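# Bend a card into an arch between stand stops

## Task

Curve the card and place it in the gap between the two stops on the stand so it remains standing as an arch on its own, and do not crease it anywhere.

## Robot and tools

Robot: two arms, left_arm and right_arm, each ending in a five-finger hand (left_arm has a left hand, right_arm a right hand). Base positions in the scene frame: left_arm (+0.033, +0.397, 0) m, right_arm (+0.031, -0.370, 0) m, each turned only slightly about z. Scene frame: origin at table-top height halfway between the arms, +z up, +x out over the table, left_arm toward +y. Image sides do not match arm names.

Hand point: a point 0.15 m out from the wrist flange along the fingers and 0.05 m in front of the palm. Its +z runs along straightened fingers, +y out of the palm, +x across the palm away from the thumb on the right hand and toward the thumb on the left hand. Straight fingers extend 0.06 to 0.07 m past the point and sit 0.06 m behind it along -y. A wrist bracket on the little-finger side can strike objects, and with the fingers level the wrist can hang below the point and reach the table first.

Row layout (shared by execute_actions and move): one flat list of 28 numbers, each in [-1, 1], always covering both arms. Order: left_arm dx, dy, dz, rx, ry, rz; left hand thumb_turn, thumb_bend, index, middle, ring, little, force_limit, speed; then the same 14 for right_arm. The six pose numbers are offsets, not poses: they count from that arm's current Hand target, along that arm's own base axes, and 1.0 equals 0.6 m of travel or 180 degrees of turn. rx, ry, rz form one rotation vector, turning about the Hand target position. All six at 0 re-requests the current Hand target. Hand motor numbers are absolute targets: -1 open or straight, +1 closed or curled; thumb_turn +1 puts the thumb opposite the fingers. force_limit maps -1..+1 to roughly 0..10 N at the fingertip (0..15 N for the two thumb motors); speed rises from near zero at -1 to full at +0.48 and stays full up to +1. There is no 'no change' value: to keep a hand as is, resend the eight hand numbers of its last executed row; if none has run yet, send its hand_measured six plus hand_force_limit and hand_speed. For a soft grip close at speed -0.94 or lower. Thumb and fingers close around items roughly 0.035 to 0.065 m thick.

execute_actions: actions is a list of actions; each action is up to 15 rows, one per 1/30 s step, every row measured from the pose at that action's start (not from the previous row); a short action repeats its last row. Each action lasts 0.5 s. Images come back only if actions is empty or cameras names them.

move: target is one 28-number row or a list of up to 15 rows; every row is an offset from the same starting Hand targets, not from the prior row. The hand point travels a straight line there. speed: m/s, 0.002 to 3.6, default 0.25 (turn rate up to twice that in rad/s), one value or one per target. blend: metres of corner rounding per target, 0 means stop at each. stop_force: N, 3 to 120, ends an arm's path when its wrist sensor feels that much push against the motion; unreliable while the hand turns and for light loose objects; omit it when backing away from contact. zero (only with stop_force, default true) re-zeros before the move. blocking=false returns after 0.5 s while the move continues (not allowed with stop_force). The result adds a move: line with the ending (done, off_target, moving, held, fault) and limits (paced = pose was clipped, held = steps withheld). Moves do not avoid obstacles or the other arm; avoid paths passing near an arm's own base.

wait: seconds 0 to 10, arms hold last command. stop: brakes a running move. zoom_image: camera plus region [x0, y0, x1, y1] in pixels, at most 504 by 504, from the newest image. show_instructions: shows reference pages. zero_wrist_force: arm is left_arm or right_arm. finished_scene: optional scene 1; ends the scene permanently, and the arch must then stay up without the robot.

Cameras: cam_head_left, cam_head_right, cam_high, cam_low, cam_left_wrist, cam_right_wrist, each 672x504.

Results: end_effector_position (m), end_effector_quat_wxyz and velocities in each arm's base frame; Hand target is the last commanded pose after clipping, which the next offsets build on. The hand often settles a little short; send the remaining distance as an offset. hand_measured, hand_stopped_by (moving, target, force, stalled, fault) and hand_load_n (N, positive when pushed open) list six motor values in the order above. Wrist force and Wrist torque are in the end effector axes; a third line gives the peak since the last shown. Orientation commands are clipped to 32 degrees from the measured one per step.

Avoid: letting anything leave the table (fails the task); hard hits on fixed or heavy items (fails); contact between the arms or one hand gripping the other; presses that reach about 150 N or joint load limits (shoulder and elbow 139 N m, wrists 26 N m), which freeze the arm for 10 s; commanding even slightly past a firm contact; fast moves near contact; dropping or releasing moving objects; overloading fingers; long stretched holds that overheat motors (MOTOR HOT at 70 °C, stop at 85 °C). Do not fold the card sharply.

Each tool is called after "Emit:" as name(argument=value, ...) on one line, values as JSON.

Reference images:

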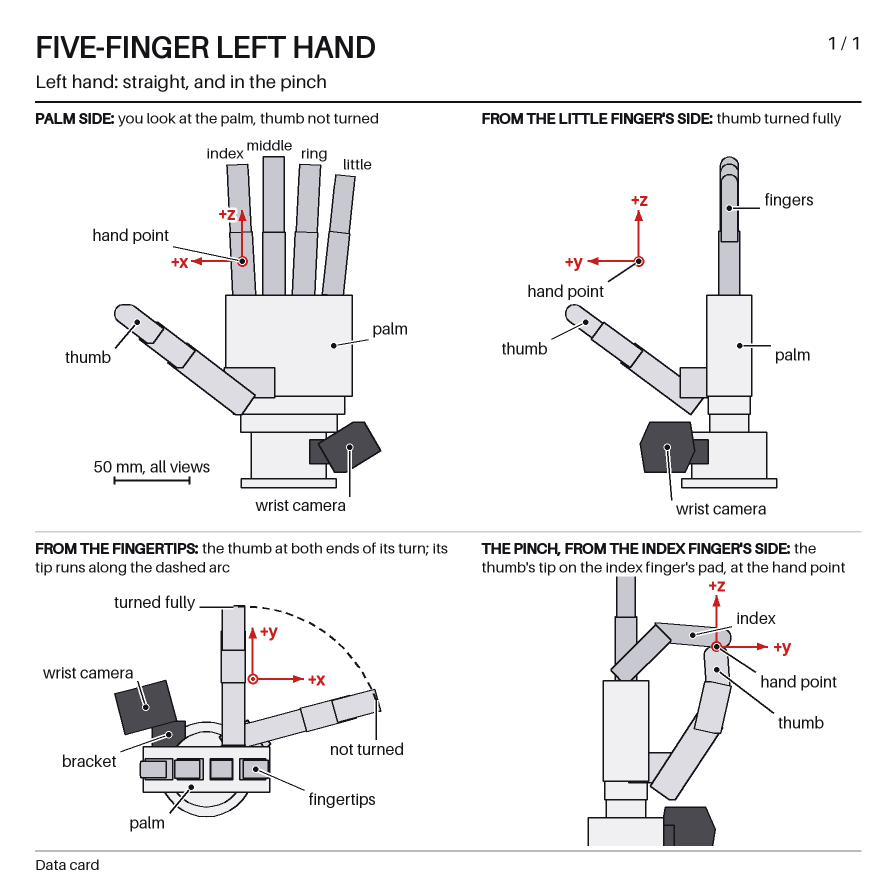

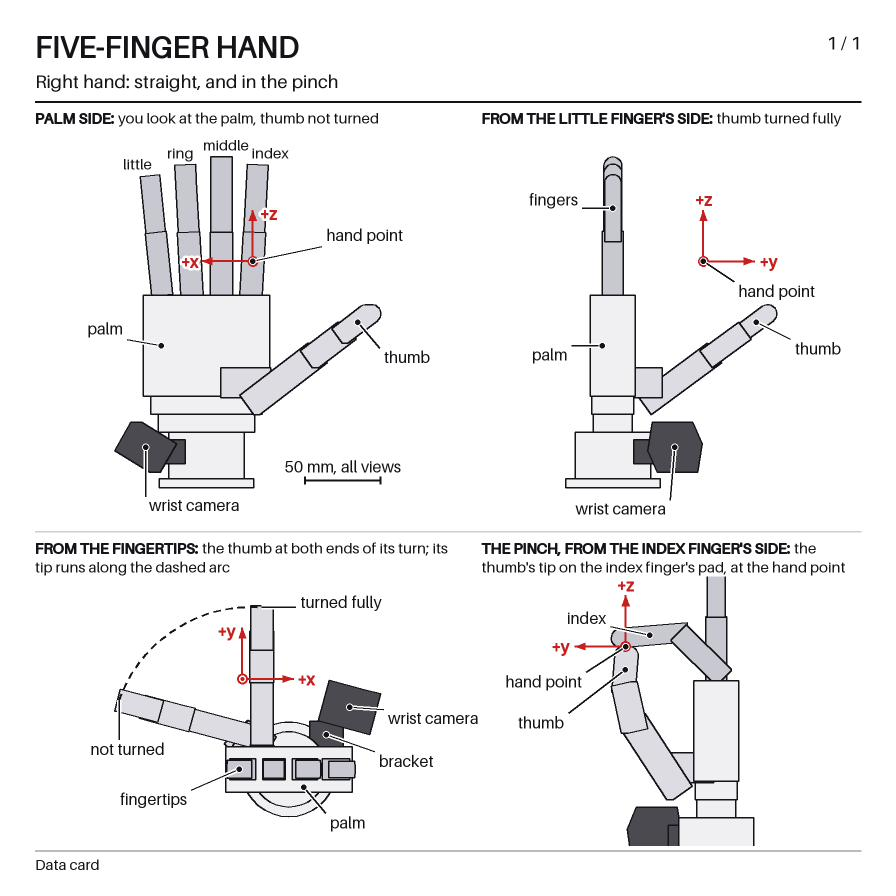

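## Session

Emit:
execute_actions(actions=[])

Scene clock: 0.00 s.
left_arm: end_effector_position=(+0.4606, -0.2040, +0.2606) hand_measured=(-1.000, -1.000, -1.000, -1.000, -1.000, -1.000) hand_load_n=(+0.0, +0.0, +0.0, +0.0, +0.0, +0.0) hand_stopped_by=(target, target, target, target, target, target) hand_force_limit=0.00 hand_speed=-0.80 end_effector_quat_wxyz=(+0.386, +0.597, +0.579, -0.398) | right_arm: end_effector_position=(+0.5538, +0.3552, +0.2505) hand_measured=(-1.000, -1.000, -1.000, -1.000, -1.000, -1.000) hand_load_n=(+0.0, +0.0, +0.0, +0.0, +0.0, +0.0) hand_stopped_by=(target, target, target, target, target, target) hand_force_limit=0.00 hand_speed=-0.80 end_effector_quat_wxyz=(+0.375, +0.070, +0.892, -0.244)
Joint positions: left_arm=[3.516 -1.931 -1.879 1.482 -0.558 0.839] | right_arm=[0.629 -0.961 1.15 1.02 2.446 -0.955]
Joint velocities: within noise
Joint torques (N m): no reading
Wrist force (N): no reading
Wrist torque (N m): no reading
Wrist force, peak (N): no reading
Hand target: left_arm +0.4606, -0.2040, +0.2606; +0.386, +0.597, +0.579, -0.398 | right_arm +0.5538, +0.3552, +0.2505; +0.375, +0.070, +0.892, -0.244

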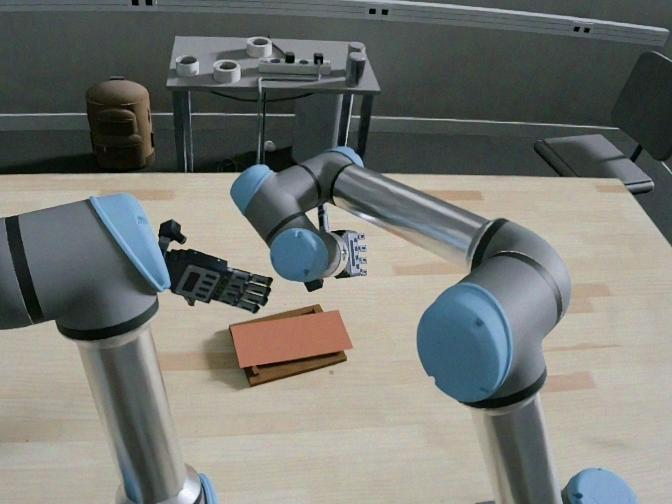

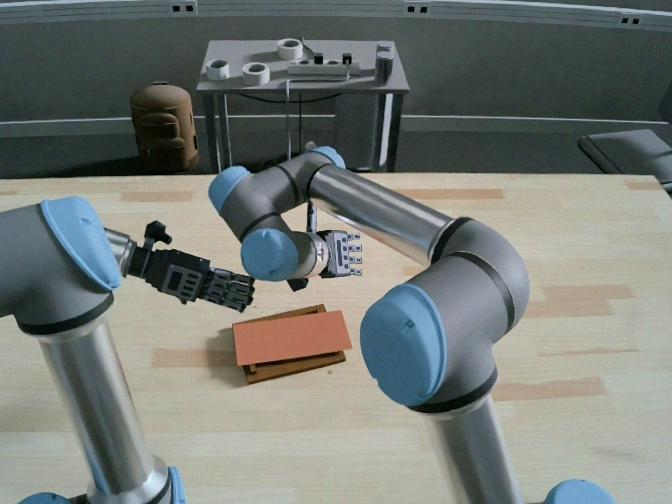

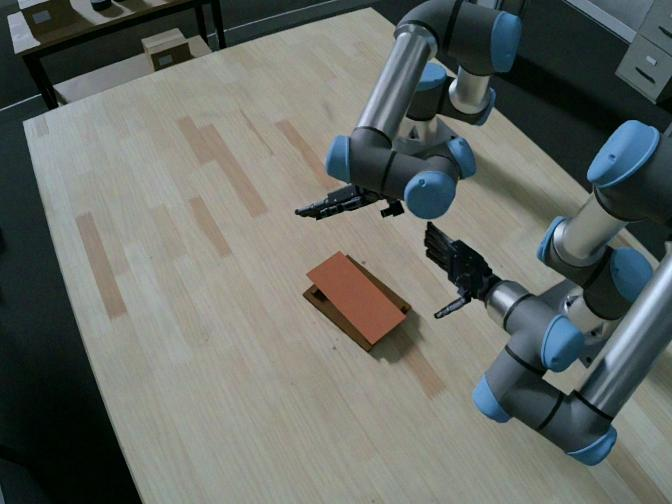

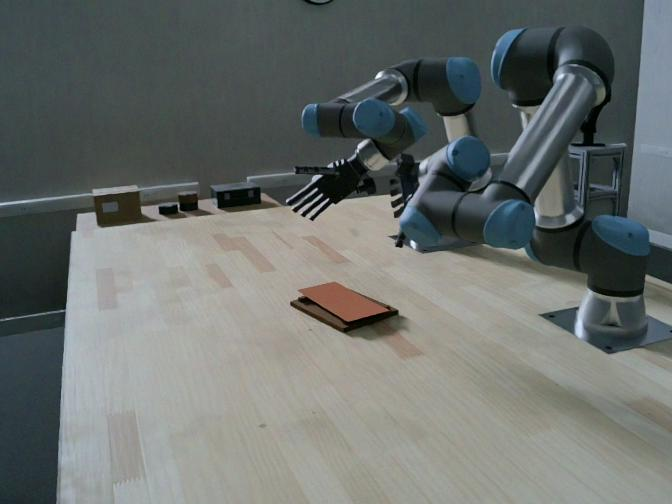

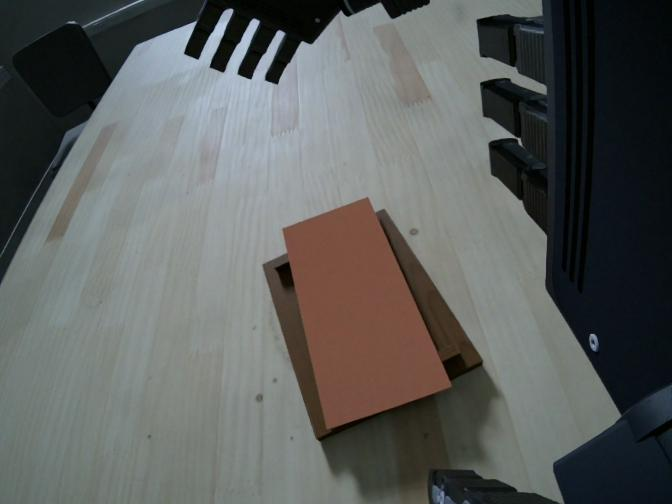

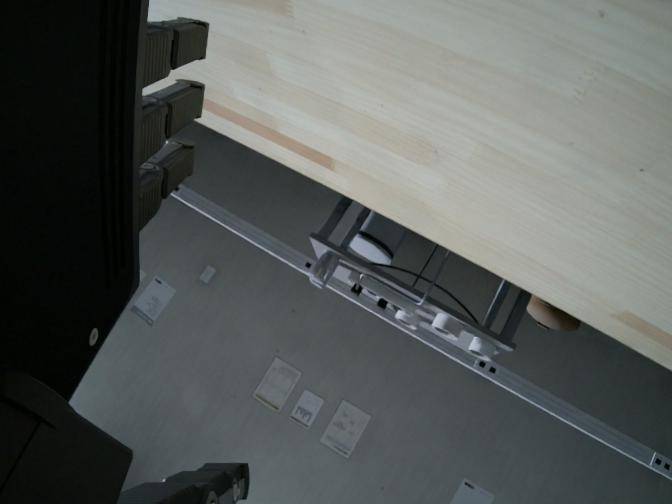

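Emit:
zoom_image(camera="cam_left_wrist", region=[220, 170, 520, 460])

Emit:
zoom_image(camera="cam_low", region=[260, 250, 430, 360])

Emit:
zoom_image(camera="cam_high", region=[280, 230, 430, 370])

Emit:
zoom_image(camera="cam_head_left", region=[190, 280, 390, 410])

Scaled by 1.680 from the camera's 672x504 image, which has a finer 960x720 frame.

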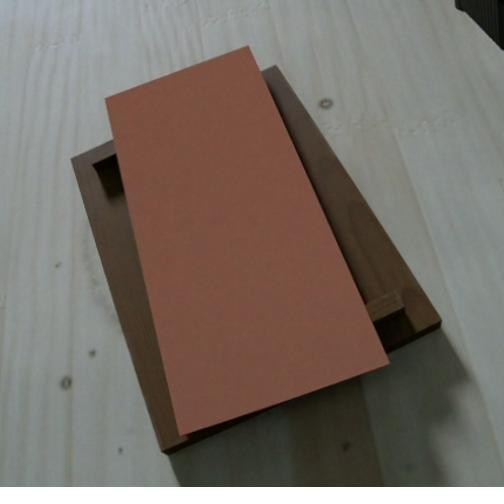

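Scaled by 2.965.

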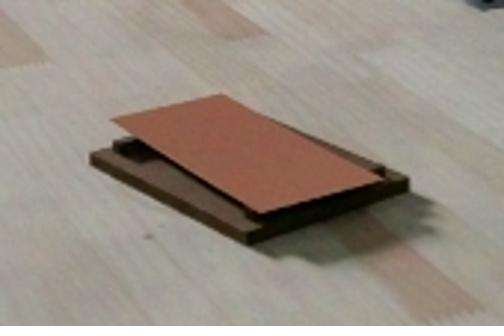

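Scaled by 3.360.

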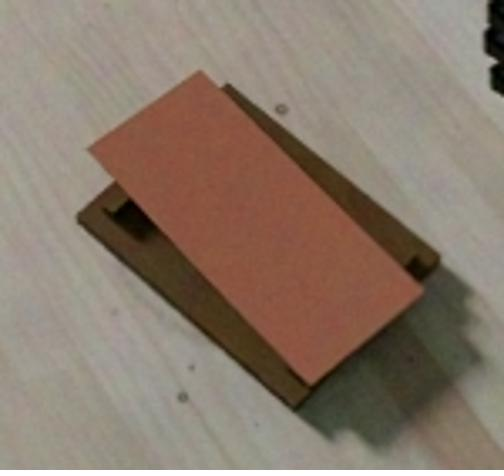

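Scaled by 2.520.

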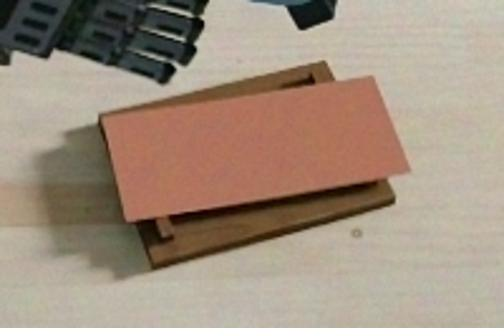

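Emit:
zoom_image(camera="cam_left_wrist", region=[390, 300, 500, 400])

Emit:
zoom_image(camera="cam_left_wrist", region=[250, 190, 400, 320])

Emit:
zoom_image(camera="cam_low", region=[280, 270, 350, 330])

Scaled by 4.582 from the camera's 672x504 image, which has a finer 960x720 frame.

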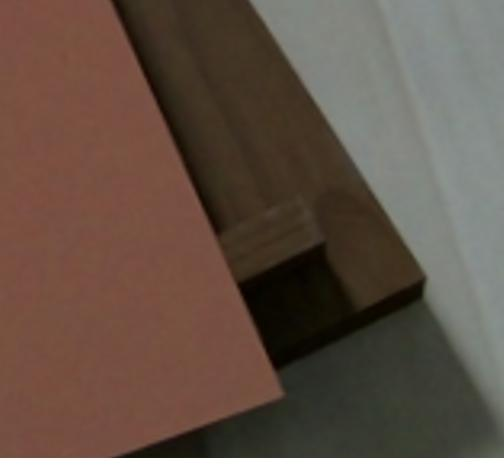

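Scaled by 3.360 from the camera's 672x504 image, which has a finer 960x720 frame.

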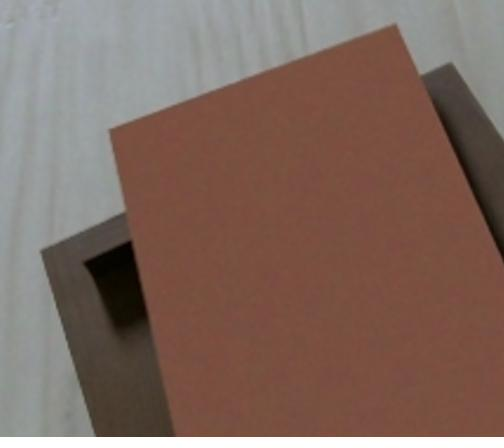

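Scaled by 7.200.

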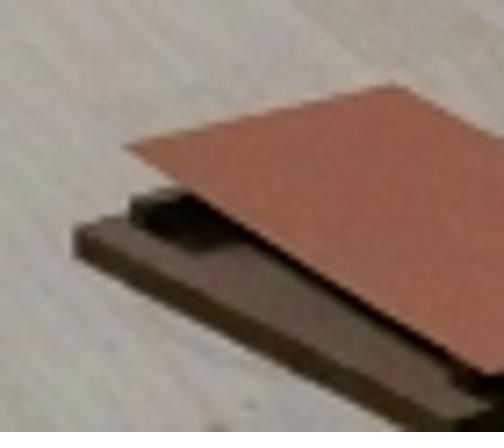

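Emit:
move(target=[0,0,0,0,0,0,-1,-1,-1,-1,-1,-1,0,-0.8, -0.085,-0.24,0.03,0.0815,0.2548,0.0584, 1,0,0.1,0.1,0.1,0.1,-0.2,0], speed=0.15, cameras=["all"])

Scene clock: 450.73 s.
left_arm: end_effector_position=(+0.4606, -0.2040, +0.2606) hand_measured=(-1.000, -1.000, -1.000, -1.000, -1.000, -1.000) hand_load_n=(+0.0, +0.0, +0.0, +0.0, +0.0, +0.0) hand_stopped_by=(target, target, target, target, target, target) hand_force_limit=0.00 hand_speed=-0.80 end_effector_quat_wxyz=(+0.386, +0.597, +0.579, -0.398) | right_arm: end_effector_position=(+0.5028, +0.2113, +0.2685) hand_measured=(+1.000, +0.000, +0.100, +0.100, +0.100, +0.100) hand_load_n=(+0.0, +0.0, +0.0, +0.0, +0.0, +0.0) hand_stopped_by=(target, target, target, target, target, target) hand_force_limit=-0.20 hand_speed=0.00 end_effector_quat_wxyz=(+0.008, -0.063, +0.992, -0.105)
Joint positions: left_arm=[3.516 -1.931 -1.879 1.482 -0.558 0.839] | right_arm=[0.139 -1.072 1.098 1.544 1.781 -1.56]
Joint torques (N m): left_arm=[-0.01 28 14.84 -2.15 0.74 -0.11] | right_arm=[-11.45 -28.52 -27.8 4.69 -0.9 -1.18]
Wrist force (N): left_arm=[0.1 -0.2 0.0] | right_arm=[-1.5 -0.9 0.7]
Wrist torque (N m): left_arm=[-0.03 -0.02 0.02] | right_arm=[-0.13 0.01 -0.09]
Wrist force, peak (N): left_arm=[0.4 -0.6 0.2] | right_arm=[-1.5 -1.4 0.8]
Hand target: left_arm +0.4606, -0.2040, +0.2606; +0.386, +0.597, +0.579, -0.398 | right_arm +0.5028, +0.2112, +0.2685; +0.008, -0.063, +0.992, -0.105
Off the commanded pose: left_arm 0.000 m, 0 deg | right_arm 0.000 m, 0 deg.
move: done
camera_calibration:
cam_right_wrist: T_world_to_cam=[[-0.370778, 0.917342, -0.14494, 0.0275331], [0.784178, 0.39285, 0.480348, -0.608304], [0.497583, 0.0644436, -0.865019, 0.0864707], [0, 0, 0, 1]] pos_world=[0.4442, 0.208142, 0.370987]

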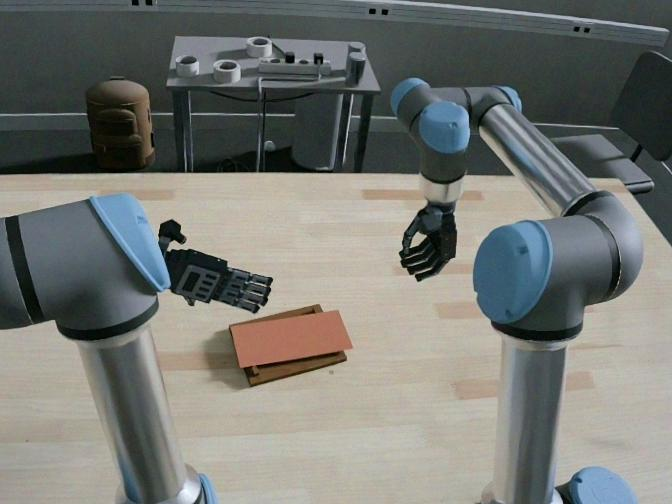

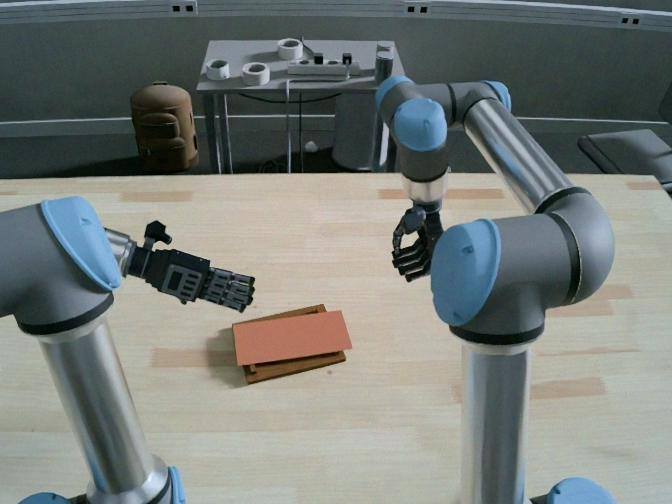

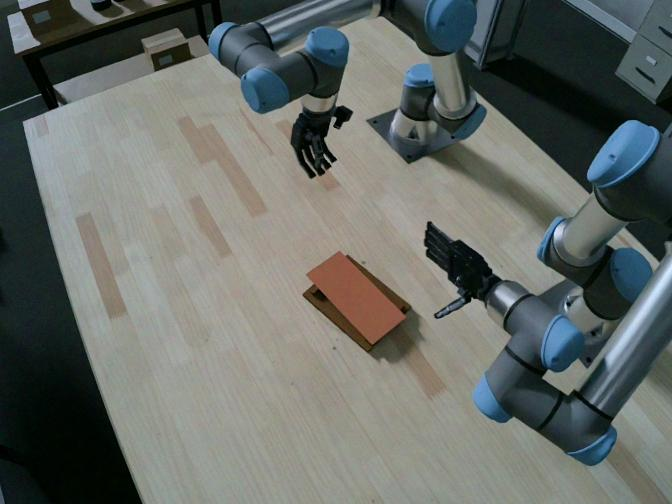

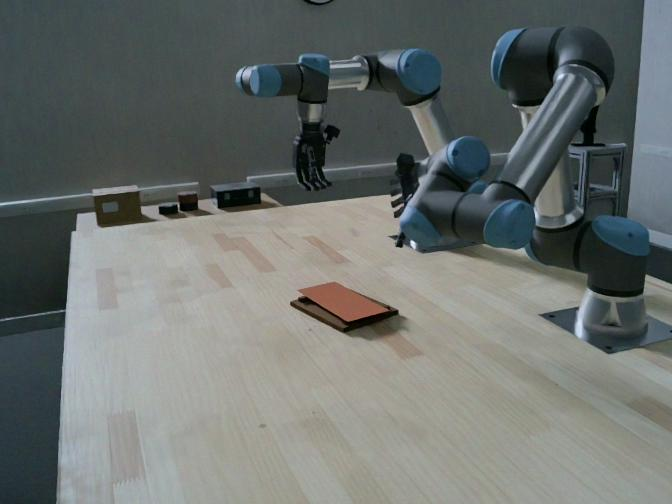

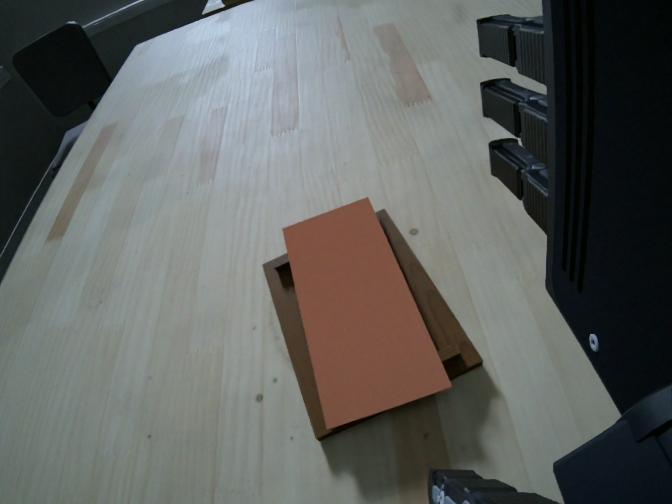

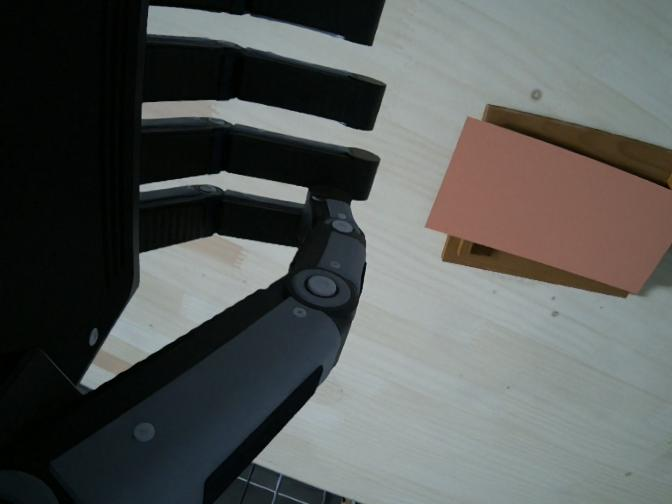

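Emit:
zoom_image(camera="cam_right_wrist", region=[400, 90, 672, 310])

Scaled by 1.853 from the camera's 672x504 image, which has a finer 960x720 frame.

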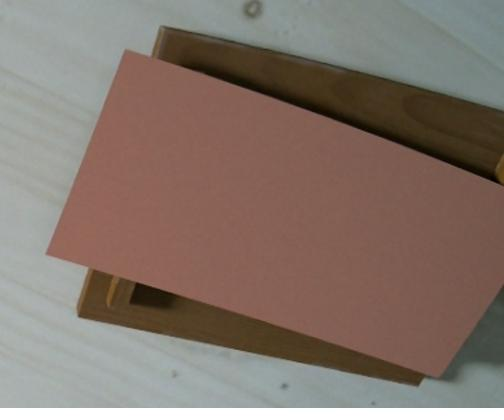

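Emit:
move(target=[0,0,0,0,0,0,-1,-1,-1,-1,-1,-1,0,-0.8, 0,0,-0.33,0,0,0, 1,0,0.1,0.1,0.1,0.1,-0.2,0], speed=0.15, cameras=["cam_right_wrist","cam_head_right"])

Emit:
move(target=[0,0,0,0,0,0,-1,-1,-1,-1,-1,-1,0,-0.8, 0,0,-0.1,0,0,0, 1,0,0.1,0.1,0.1,0.1,-0.2,0], speed=0.015, stop_force=3)

Scene clock: 469.33 s.
left_arm: end_effector_position=(+0.4606, -0.2040, +0.2606) hand_measured=(-1.000, -1.000, -1.000, -1.000, -1.000, -1.000) hand_load_n=(+0.0, +0.5, +0.0, +0.0, +0.0, +0.0) hand_stopped_by=(target, target, target, target, target, target) hand_force_limit=0.00 hand_speed=-0.80 end_effector_quat_wxyz=(+0.386, +0.597, +0.579, -0.398) | right_arm: end_effector_position=(+0.5028, +0.2113, +0.0706) hand_measured=(+1.000, +0.000, +0.100, +0.100, +0.100, +0.100) hand_load_n=(+0.0, +0.0, +0.0, +0.0, +0.0, +0.0) hand_stopped_by=(target, target, target, target, target, target) hand_force_limit=-0.20 hand_speed=0.00 end_effector_quat_wxyz=(+0.008, -0.063, +0.992, -0.105)
Joint positions: left_arm=[3.516 -1.931 -1.879 1.482 -0.558 0.839] | right_arm=[0.139 -0.95 1.429 1.092 1.781 -1.56]
Joint torques (N m): left_arm=[0.27 27.69 14.69 -2.17 0.62 -0.13] | right_arm=[-9.58 -30.07 -6.08 0.28 -0.8 -1.43]
Wrist force (N): left_arm=[0.1 -0.2 0.1] | right_arm=[-1.6 -0.7 0.7]
Wrist torque (N m): left_arm=[-0.03 0.00 0.00] | right_arm=[-0.08 0.01 -0.09]
Wrist force, peak (N): left_arm=[0.2 -0.8 0.1] | right_arm=[-1.6 -0.8 1.6]
Hand target: left_arm +0.4606, -0.2040, +0.2606; +0.386, +0.597, +0.579, -0.398 | right_arm +0.5028, +0.2112, +0.0705; +0.008, -0.063, +0.992, -0.105
Off the commanded pose: left_arm 0.000 m, 0 deg | right_arm 0.000 m, 0 deg.
move: done
camera_calibration:
cam_right_wrist: T_world_to_cam=[[-0.370815, 0.917333, -0.144902, -0.00111628], [0.784235, 0.392871, 0.480237, -0.513284], [0.497465, 0.0644418, -0.865087, -0.0847882], [0, 0, 0, 1]] pos_world=[0.444301, 0.208142, 0.172987]
Images, in order (width x height): cam_head_right 672x504, cam_right_wrist 672x504.

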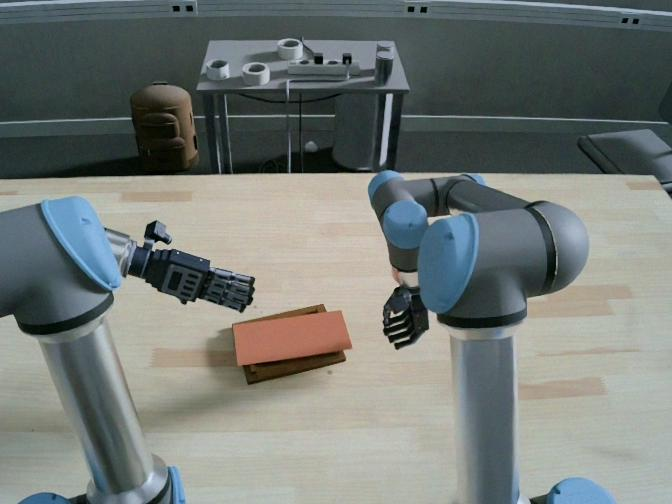

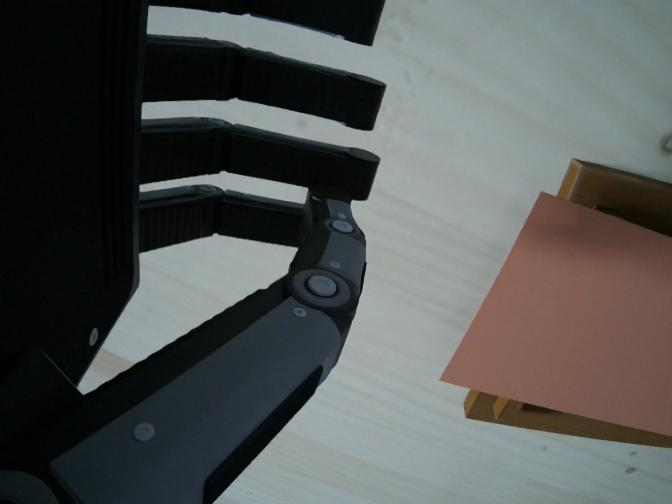

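Scene clock: 473.80 s.
left_arm: end_effector_position=(+0.4606, -0.2040, +0.2606) hand_measured=(-1.000, -1.000, -1.000, -1.000, -1.000, -1.000) hand_load_n=(+0.0, +0.0, +0.0, +0.0, +0.0, +0.0) hand_stopped_by=(target, target, target, target, target, target) hand_force_limit=0.00 hand_speed=-0.80 end_effector_quat_wxyz=(+0.386, +0.597, +0.579, -0.398) | right_arm: end_effector_position=(+0.5028, +0.2112, +0.0209) hand_measured=(+1.000, +0.000, +0.100, +0.100, +0.100, +0.100) hand_load_n=(+0.0, +0.0, +0.0, -1.5, +0.0, +0.0) hand_stopped_by=(target, target, target, target, target, target) hand_force_limit=-0.20 hand_speed=0.00 end_effector_quat_wxyz=(+0.008, -0.063, +0.992, -0.105)
Joint positions: left_arm=[3.516 -1.931 -1.879 1.482 -0.558 0.839] | right_arm=[0.139 -0.891 1.471 0.99 1.781 -1.56]
Joint torques (N m): left_arm=[0.73 27.74 14.71 -2.1 0.73 -0.01] | right_arm=[-2.01 -48.19 -23.74 4.65 -0.29 -0.45]
Wrist force (N): left_arm=[0.2 -0.4 0.0] | right_arm=[-1.9 -2.0 -1.4]
Wrist torque (N m): left_arm=[-0.06 -0.03 0.02] | right_arm=[-0.13 0.05 -0.11]
Wrist force, peak (N): left_arm=[0.2 -0.7 0.3] | right_arm=[-1.6 -6.2 -6.0]
Hand target: left_arm +0.4606, -0.2040, +0.2606; +0.386, +0.597, +0.579, -0.398 | right_arm +0.5028, +0.2112, +0.0209; +0.008, -0.063, +0.992, -0.105 (not the last commanded pose)
Off the commanded pose: left_arm 0.000 m, 0 deg | right_arm 0.010 m, 0 deg.
move: contact (right_arm)

Emit:
move(target=[[0,0,0,0,0,0,-1,-1,-1,-1,-1,-1,0,-0.8, 0,0,0.0055,0,0,0, 1,0,0.1,0.1,0.1,0.1,-0.2,0],[0,0,0,0,0,0,-1,-1,-1,-1,-1,-1,0,-0.8, 0.087,0.1,0.0055,0,0,0, 1,0,0.1,0.1,0.1,0.1,-0.2,0]], speed=0.08, cameras=["all"])

Scene clock: 519.10 s.
left_arm: end_effector_position=(+0.4606, -0.2040, +0.2606) hand_measured=(-1.000, -1.000, -1.000, -1.000, -1.000, -1.000) hand_load_n=(+0.0, +0.0, +0.0, +0.0, +0.0, +0.5) hand_stopped_by=(target, target, target, target, target, target) hand_force_limit=0.00 hand_speed=-0.80 end_effector_quat_wxyz=(+0.386, +0.597, +0.579, -0.398) | right_arm: end_effector_position=(+0.5549, +0.2712, +0.0242) hand_measured=(+1.000, +0.000, +0.100, +0.100, +0.100, +0.100) hand_load_n=(+0.0, +0.0, +0.0, +0.0, +0.0, +0.0) hand_stopped_by=(target, target, target, target, target, target) hand_force_limit=-0.20 hand_speed=0.00 end_effector_quat_wxyz=(+0.008, -0.063, +0.992, -0.105)
Joint positions: left_arm=[3.516 -1.931 -1.879 1.482 -0.558 0.839] | right_arm=[0.232 -0.734 1.176 1.148 1.78 -1.465]
Joint torques (N m): left_arm=[0.77 27.34 15.18 -2.26 0.54 -0.05] | right_arm=[12.53 -37.64 -25.38 4.83 1.57 2.02]
Wrist force (N): left_arm=[0.0 -0.4 0.3] | right_arm=[-1.8 -0.6 0.9]
Wrist torque (N m): left_arm=[-0.07 0.01 0.01] | right_arm=[-0.09 0.03 -0.17]
Wrist force, peak (N): left_arm=[0.2 -0.8 0.1] | right_arm=[-2.0 -2.0 -1.3]
Hand target: left_arm +0.4606, -0.2040, +0.2606; +0.386, +0.597, +0.579, -0.398 | right_arm +0.5550, +0.2712, +0.0242; +0.008, -0.063, +0.992, -0.105
Off the commanded pose: left_arm 0.000 m, 0 deg | right_arm 0.000 m, 0 deg.
move: done
camera_calibration:
cam_right_wrist: T_world_to_cam=[[-0.370797, 0.917342, -0.144892, -0.0434809], [0.784243, 0.39285, 0.480241, -0.555392], [0.497466, 0.0644416, -0.865087, -0.154706], [0, 0, 0, 1]] pos_world=[0.496401, 0.268042, 0.126587]

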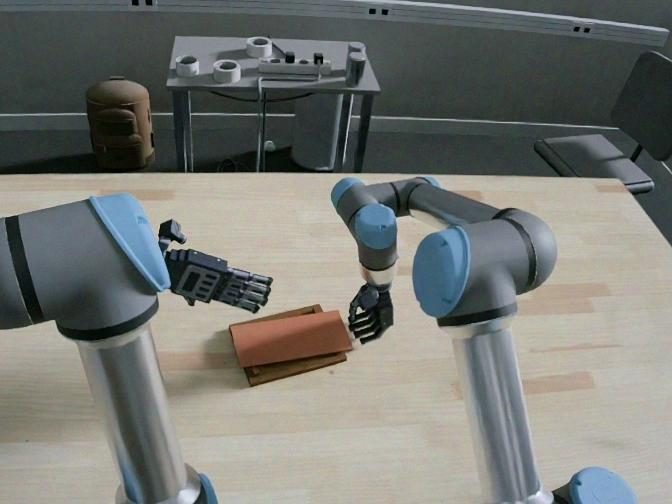

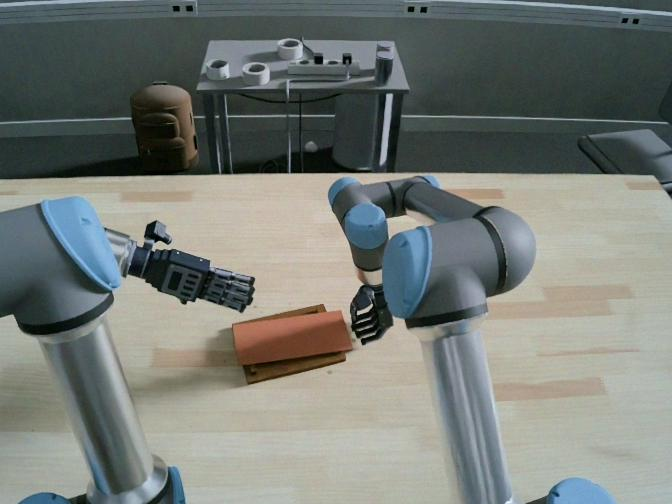

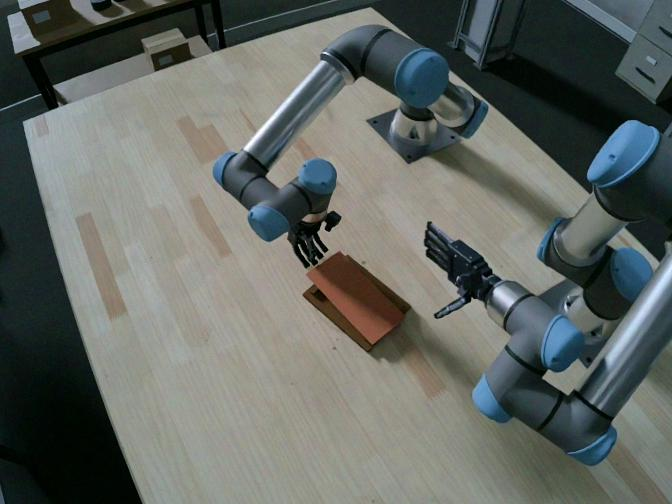

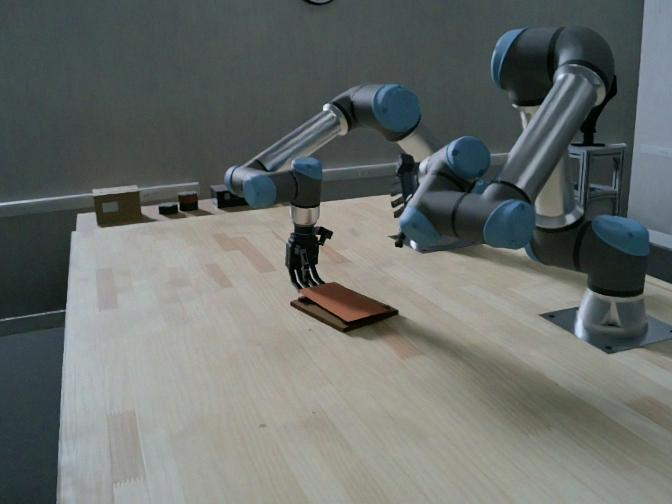

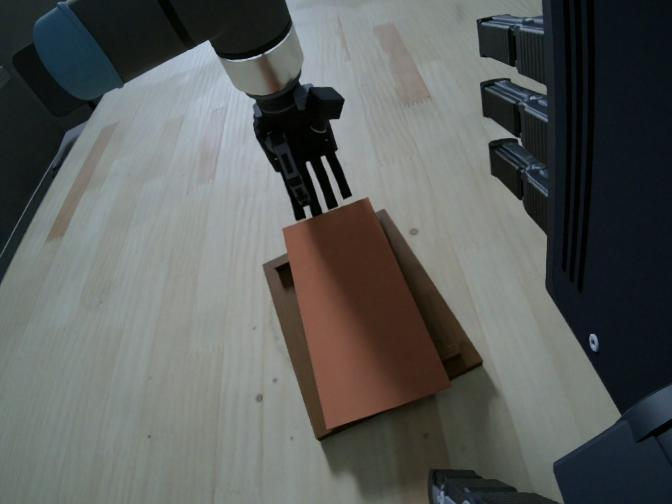

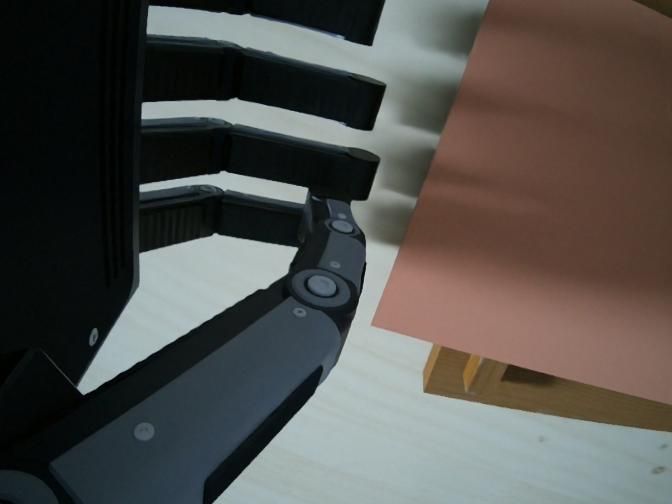

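Emit:
zoom_image(camera="cam_left_wrist", region=[240, 80, 400, 240])

Emit:
zoom_image(camera="cam_low", region=[270, 220, 410, 340])

Emit:
zoom_image(camera="cam_right_wrist", region=[280, 100, 520, 340])

Scaled by 3.150 from the camera's 672x504 image, which has a finer 960x720 frame.

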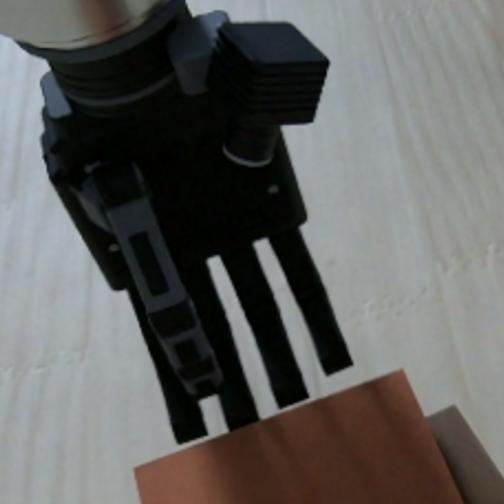

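Scaled by 3.600.

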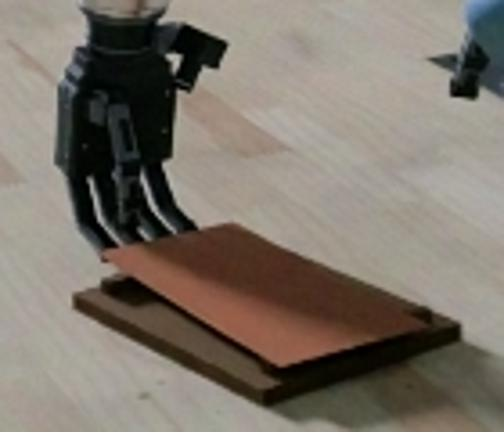

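Scaled by 2.100 from the camera's 672x504 image, which has a finer 960x720 frame.

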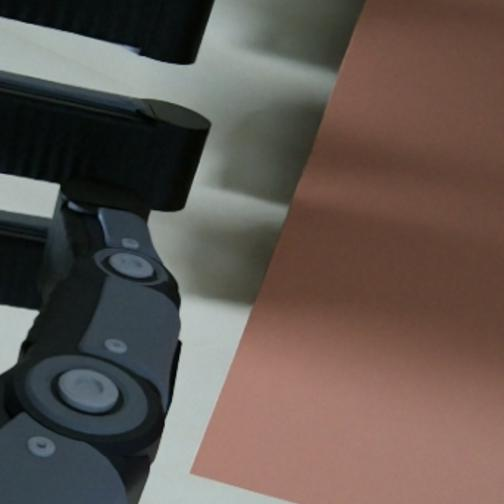

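Emit:
move(target=[0,0,0,0,0,0,-1,-1,-1,-1,-1,-1,0,-0.8, -0.0065,0.0515,0,0,0,0, 1,0,0.1,0.1,0.1,0.1,-0.2,0], speed=0.03, stop_force=3, cameras=["cam_left_wrist","cam_right_wrist","cam_low"])

Emit:
zoom_image(camera="cam_left_wrist", region=[240, 100, 400, 260])

Emit:
zoom_image(camera="cam_low", region=[270, 240, 370, 340])

Scene clock: 534.20 s.
left_arm: end_effector_position=(+0.4606, -0.2040, +0.2606) hand_measured=(-1.000, -1.000, -1.000, -1.000, -1.000, -1.000) hand_load_n=(+0.5, -0.5, +0.0, +0.0, +0.0, +0.0) hand_stopped_by=(target, target, target, target, target, target) hand_force_limit=0.00 hand_speed=-0.80 end_effector_quat_wxyz=(+0.386, +0.597, +0.579, -0.398) | right_arm: end_effector_position=(+0.5511, +0.3021, +0.0242) hand_measured=(+1.000, +0.000, +0.100, +0.100, +0.100, +0.100) hand_load_n=(+0.0, +0.0, +0.0, +0.0, +0.0, +0.0) hand_stopped_by=(target, target, target, target, target, target) hand_force_limit=-0.20 hand_speed=0.00 end_effector_quat_wxyz=(+0.008, -0.063, +0.992, -0.105)
Joint positions: left_arm=[3.516 -1.931 -1.879 1.482 -0.558 0.839] | right_arm=[0.285 -0.707 1.127 1.181 1.779 -1.41]
Joint torques (N m): left_arm=[0.34 27.23 14.32 -2.23 0.6 -0.02] | right_arm=[12.87 -37.9 -25.96 4.85 -0.61 2.03]
Wrist force (N): left_arm=[0.1 -0.2 0.2] | right_arm=[-1.6 -0.7 0.9]
Wrist torque (N m): left_arm=[-0.04 -0.01 0.01] | right_arm=[-0.07 0.02 -0.17]
Wrist force, peak (N): left_arm=[0.0 -0.7 0.3] | right_arm=[-1.9 -0.8 0.9]
Hand target: left_arm +0.4606, -0.2040, +0.2606; +0.386, +0.597, +0.579, -0.398 | right_arm +0.5511, +0.3021, +0.0242; +0.008, -0.063, +0.992, -0.105
Off the commanded pose: left_arm 0.000 m, 0 deg | right_arm 0.000 m, 0 deg.
move: done
camera_calibration:
cam_right_wrist: T_world_to_cam=[[-0.370797, 0.917342, -0.144892, -0.0732358], [0.784243, 0.39285, 0.480241, -0.564551], [0.497466, 0.0644416, -0.865087, -0.154807], [0, 0, 0, 1]] pos_world=[0.492601, 0.298942, 0.126587]
Images, in order (width x height): cam_low 672x504, cam_left_wrist 672x504, cam_right_wrist 672x504.

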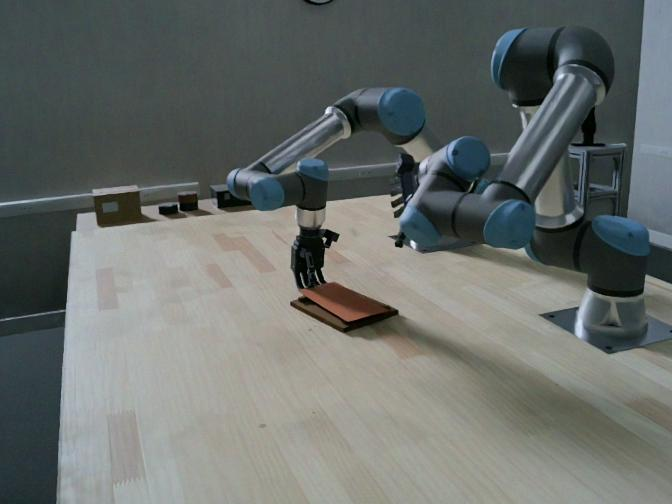

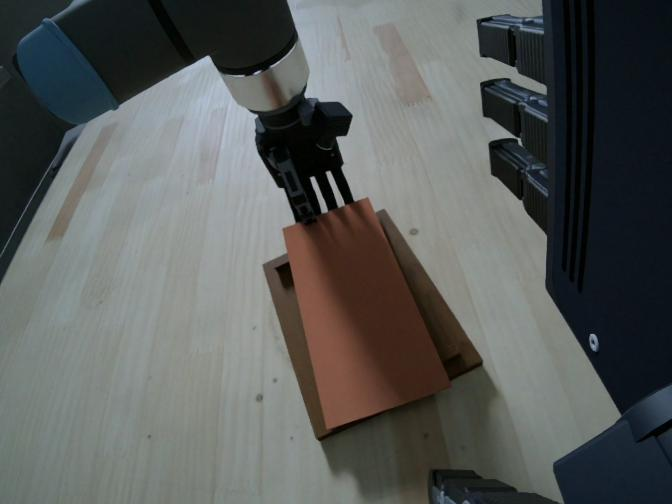

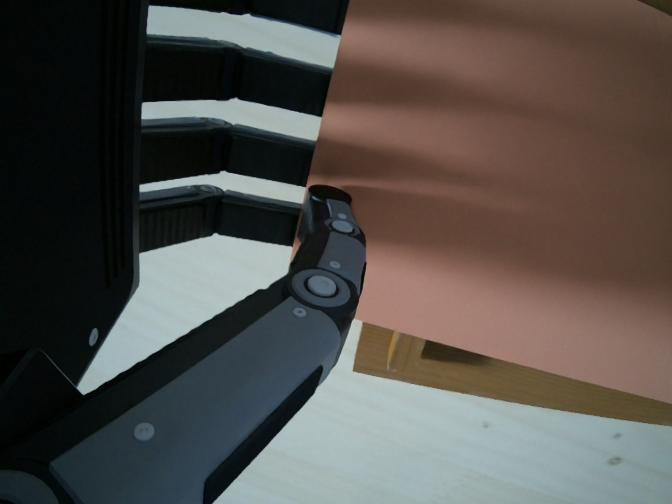

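Scaled by 3.150 from the camera's 672x504 image, which has a finer 960x720 frame.

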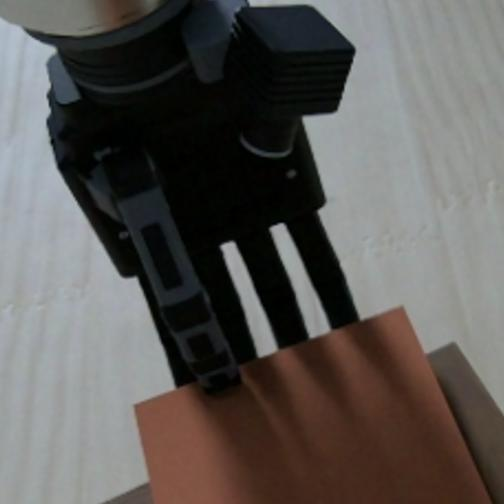

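Scaled by 5.040.

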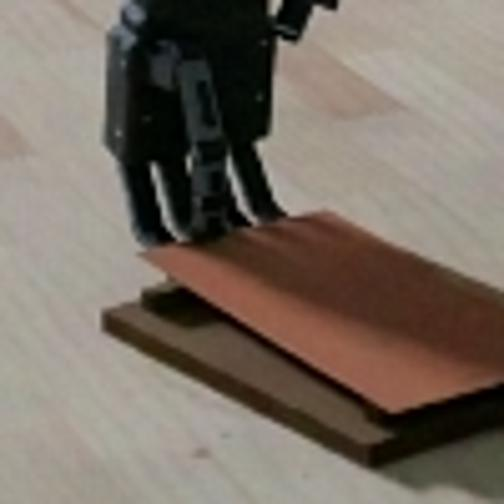

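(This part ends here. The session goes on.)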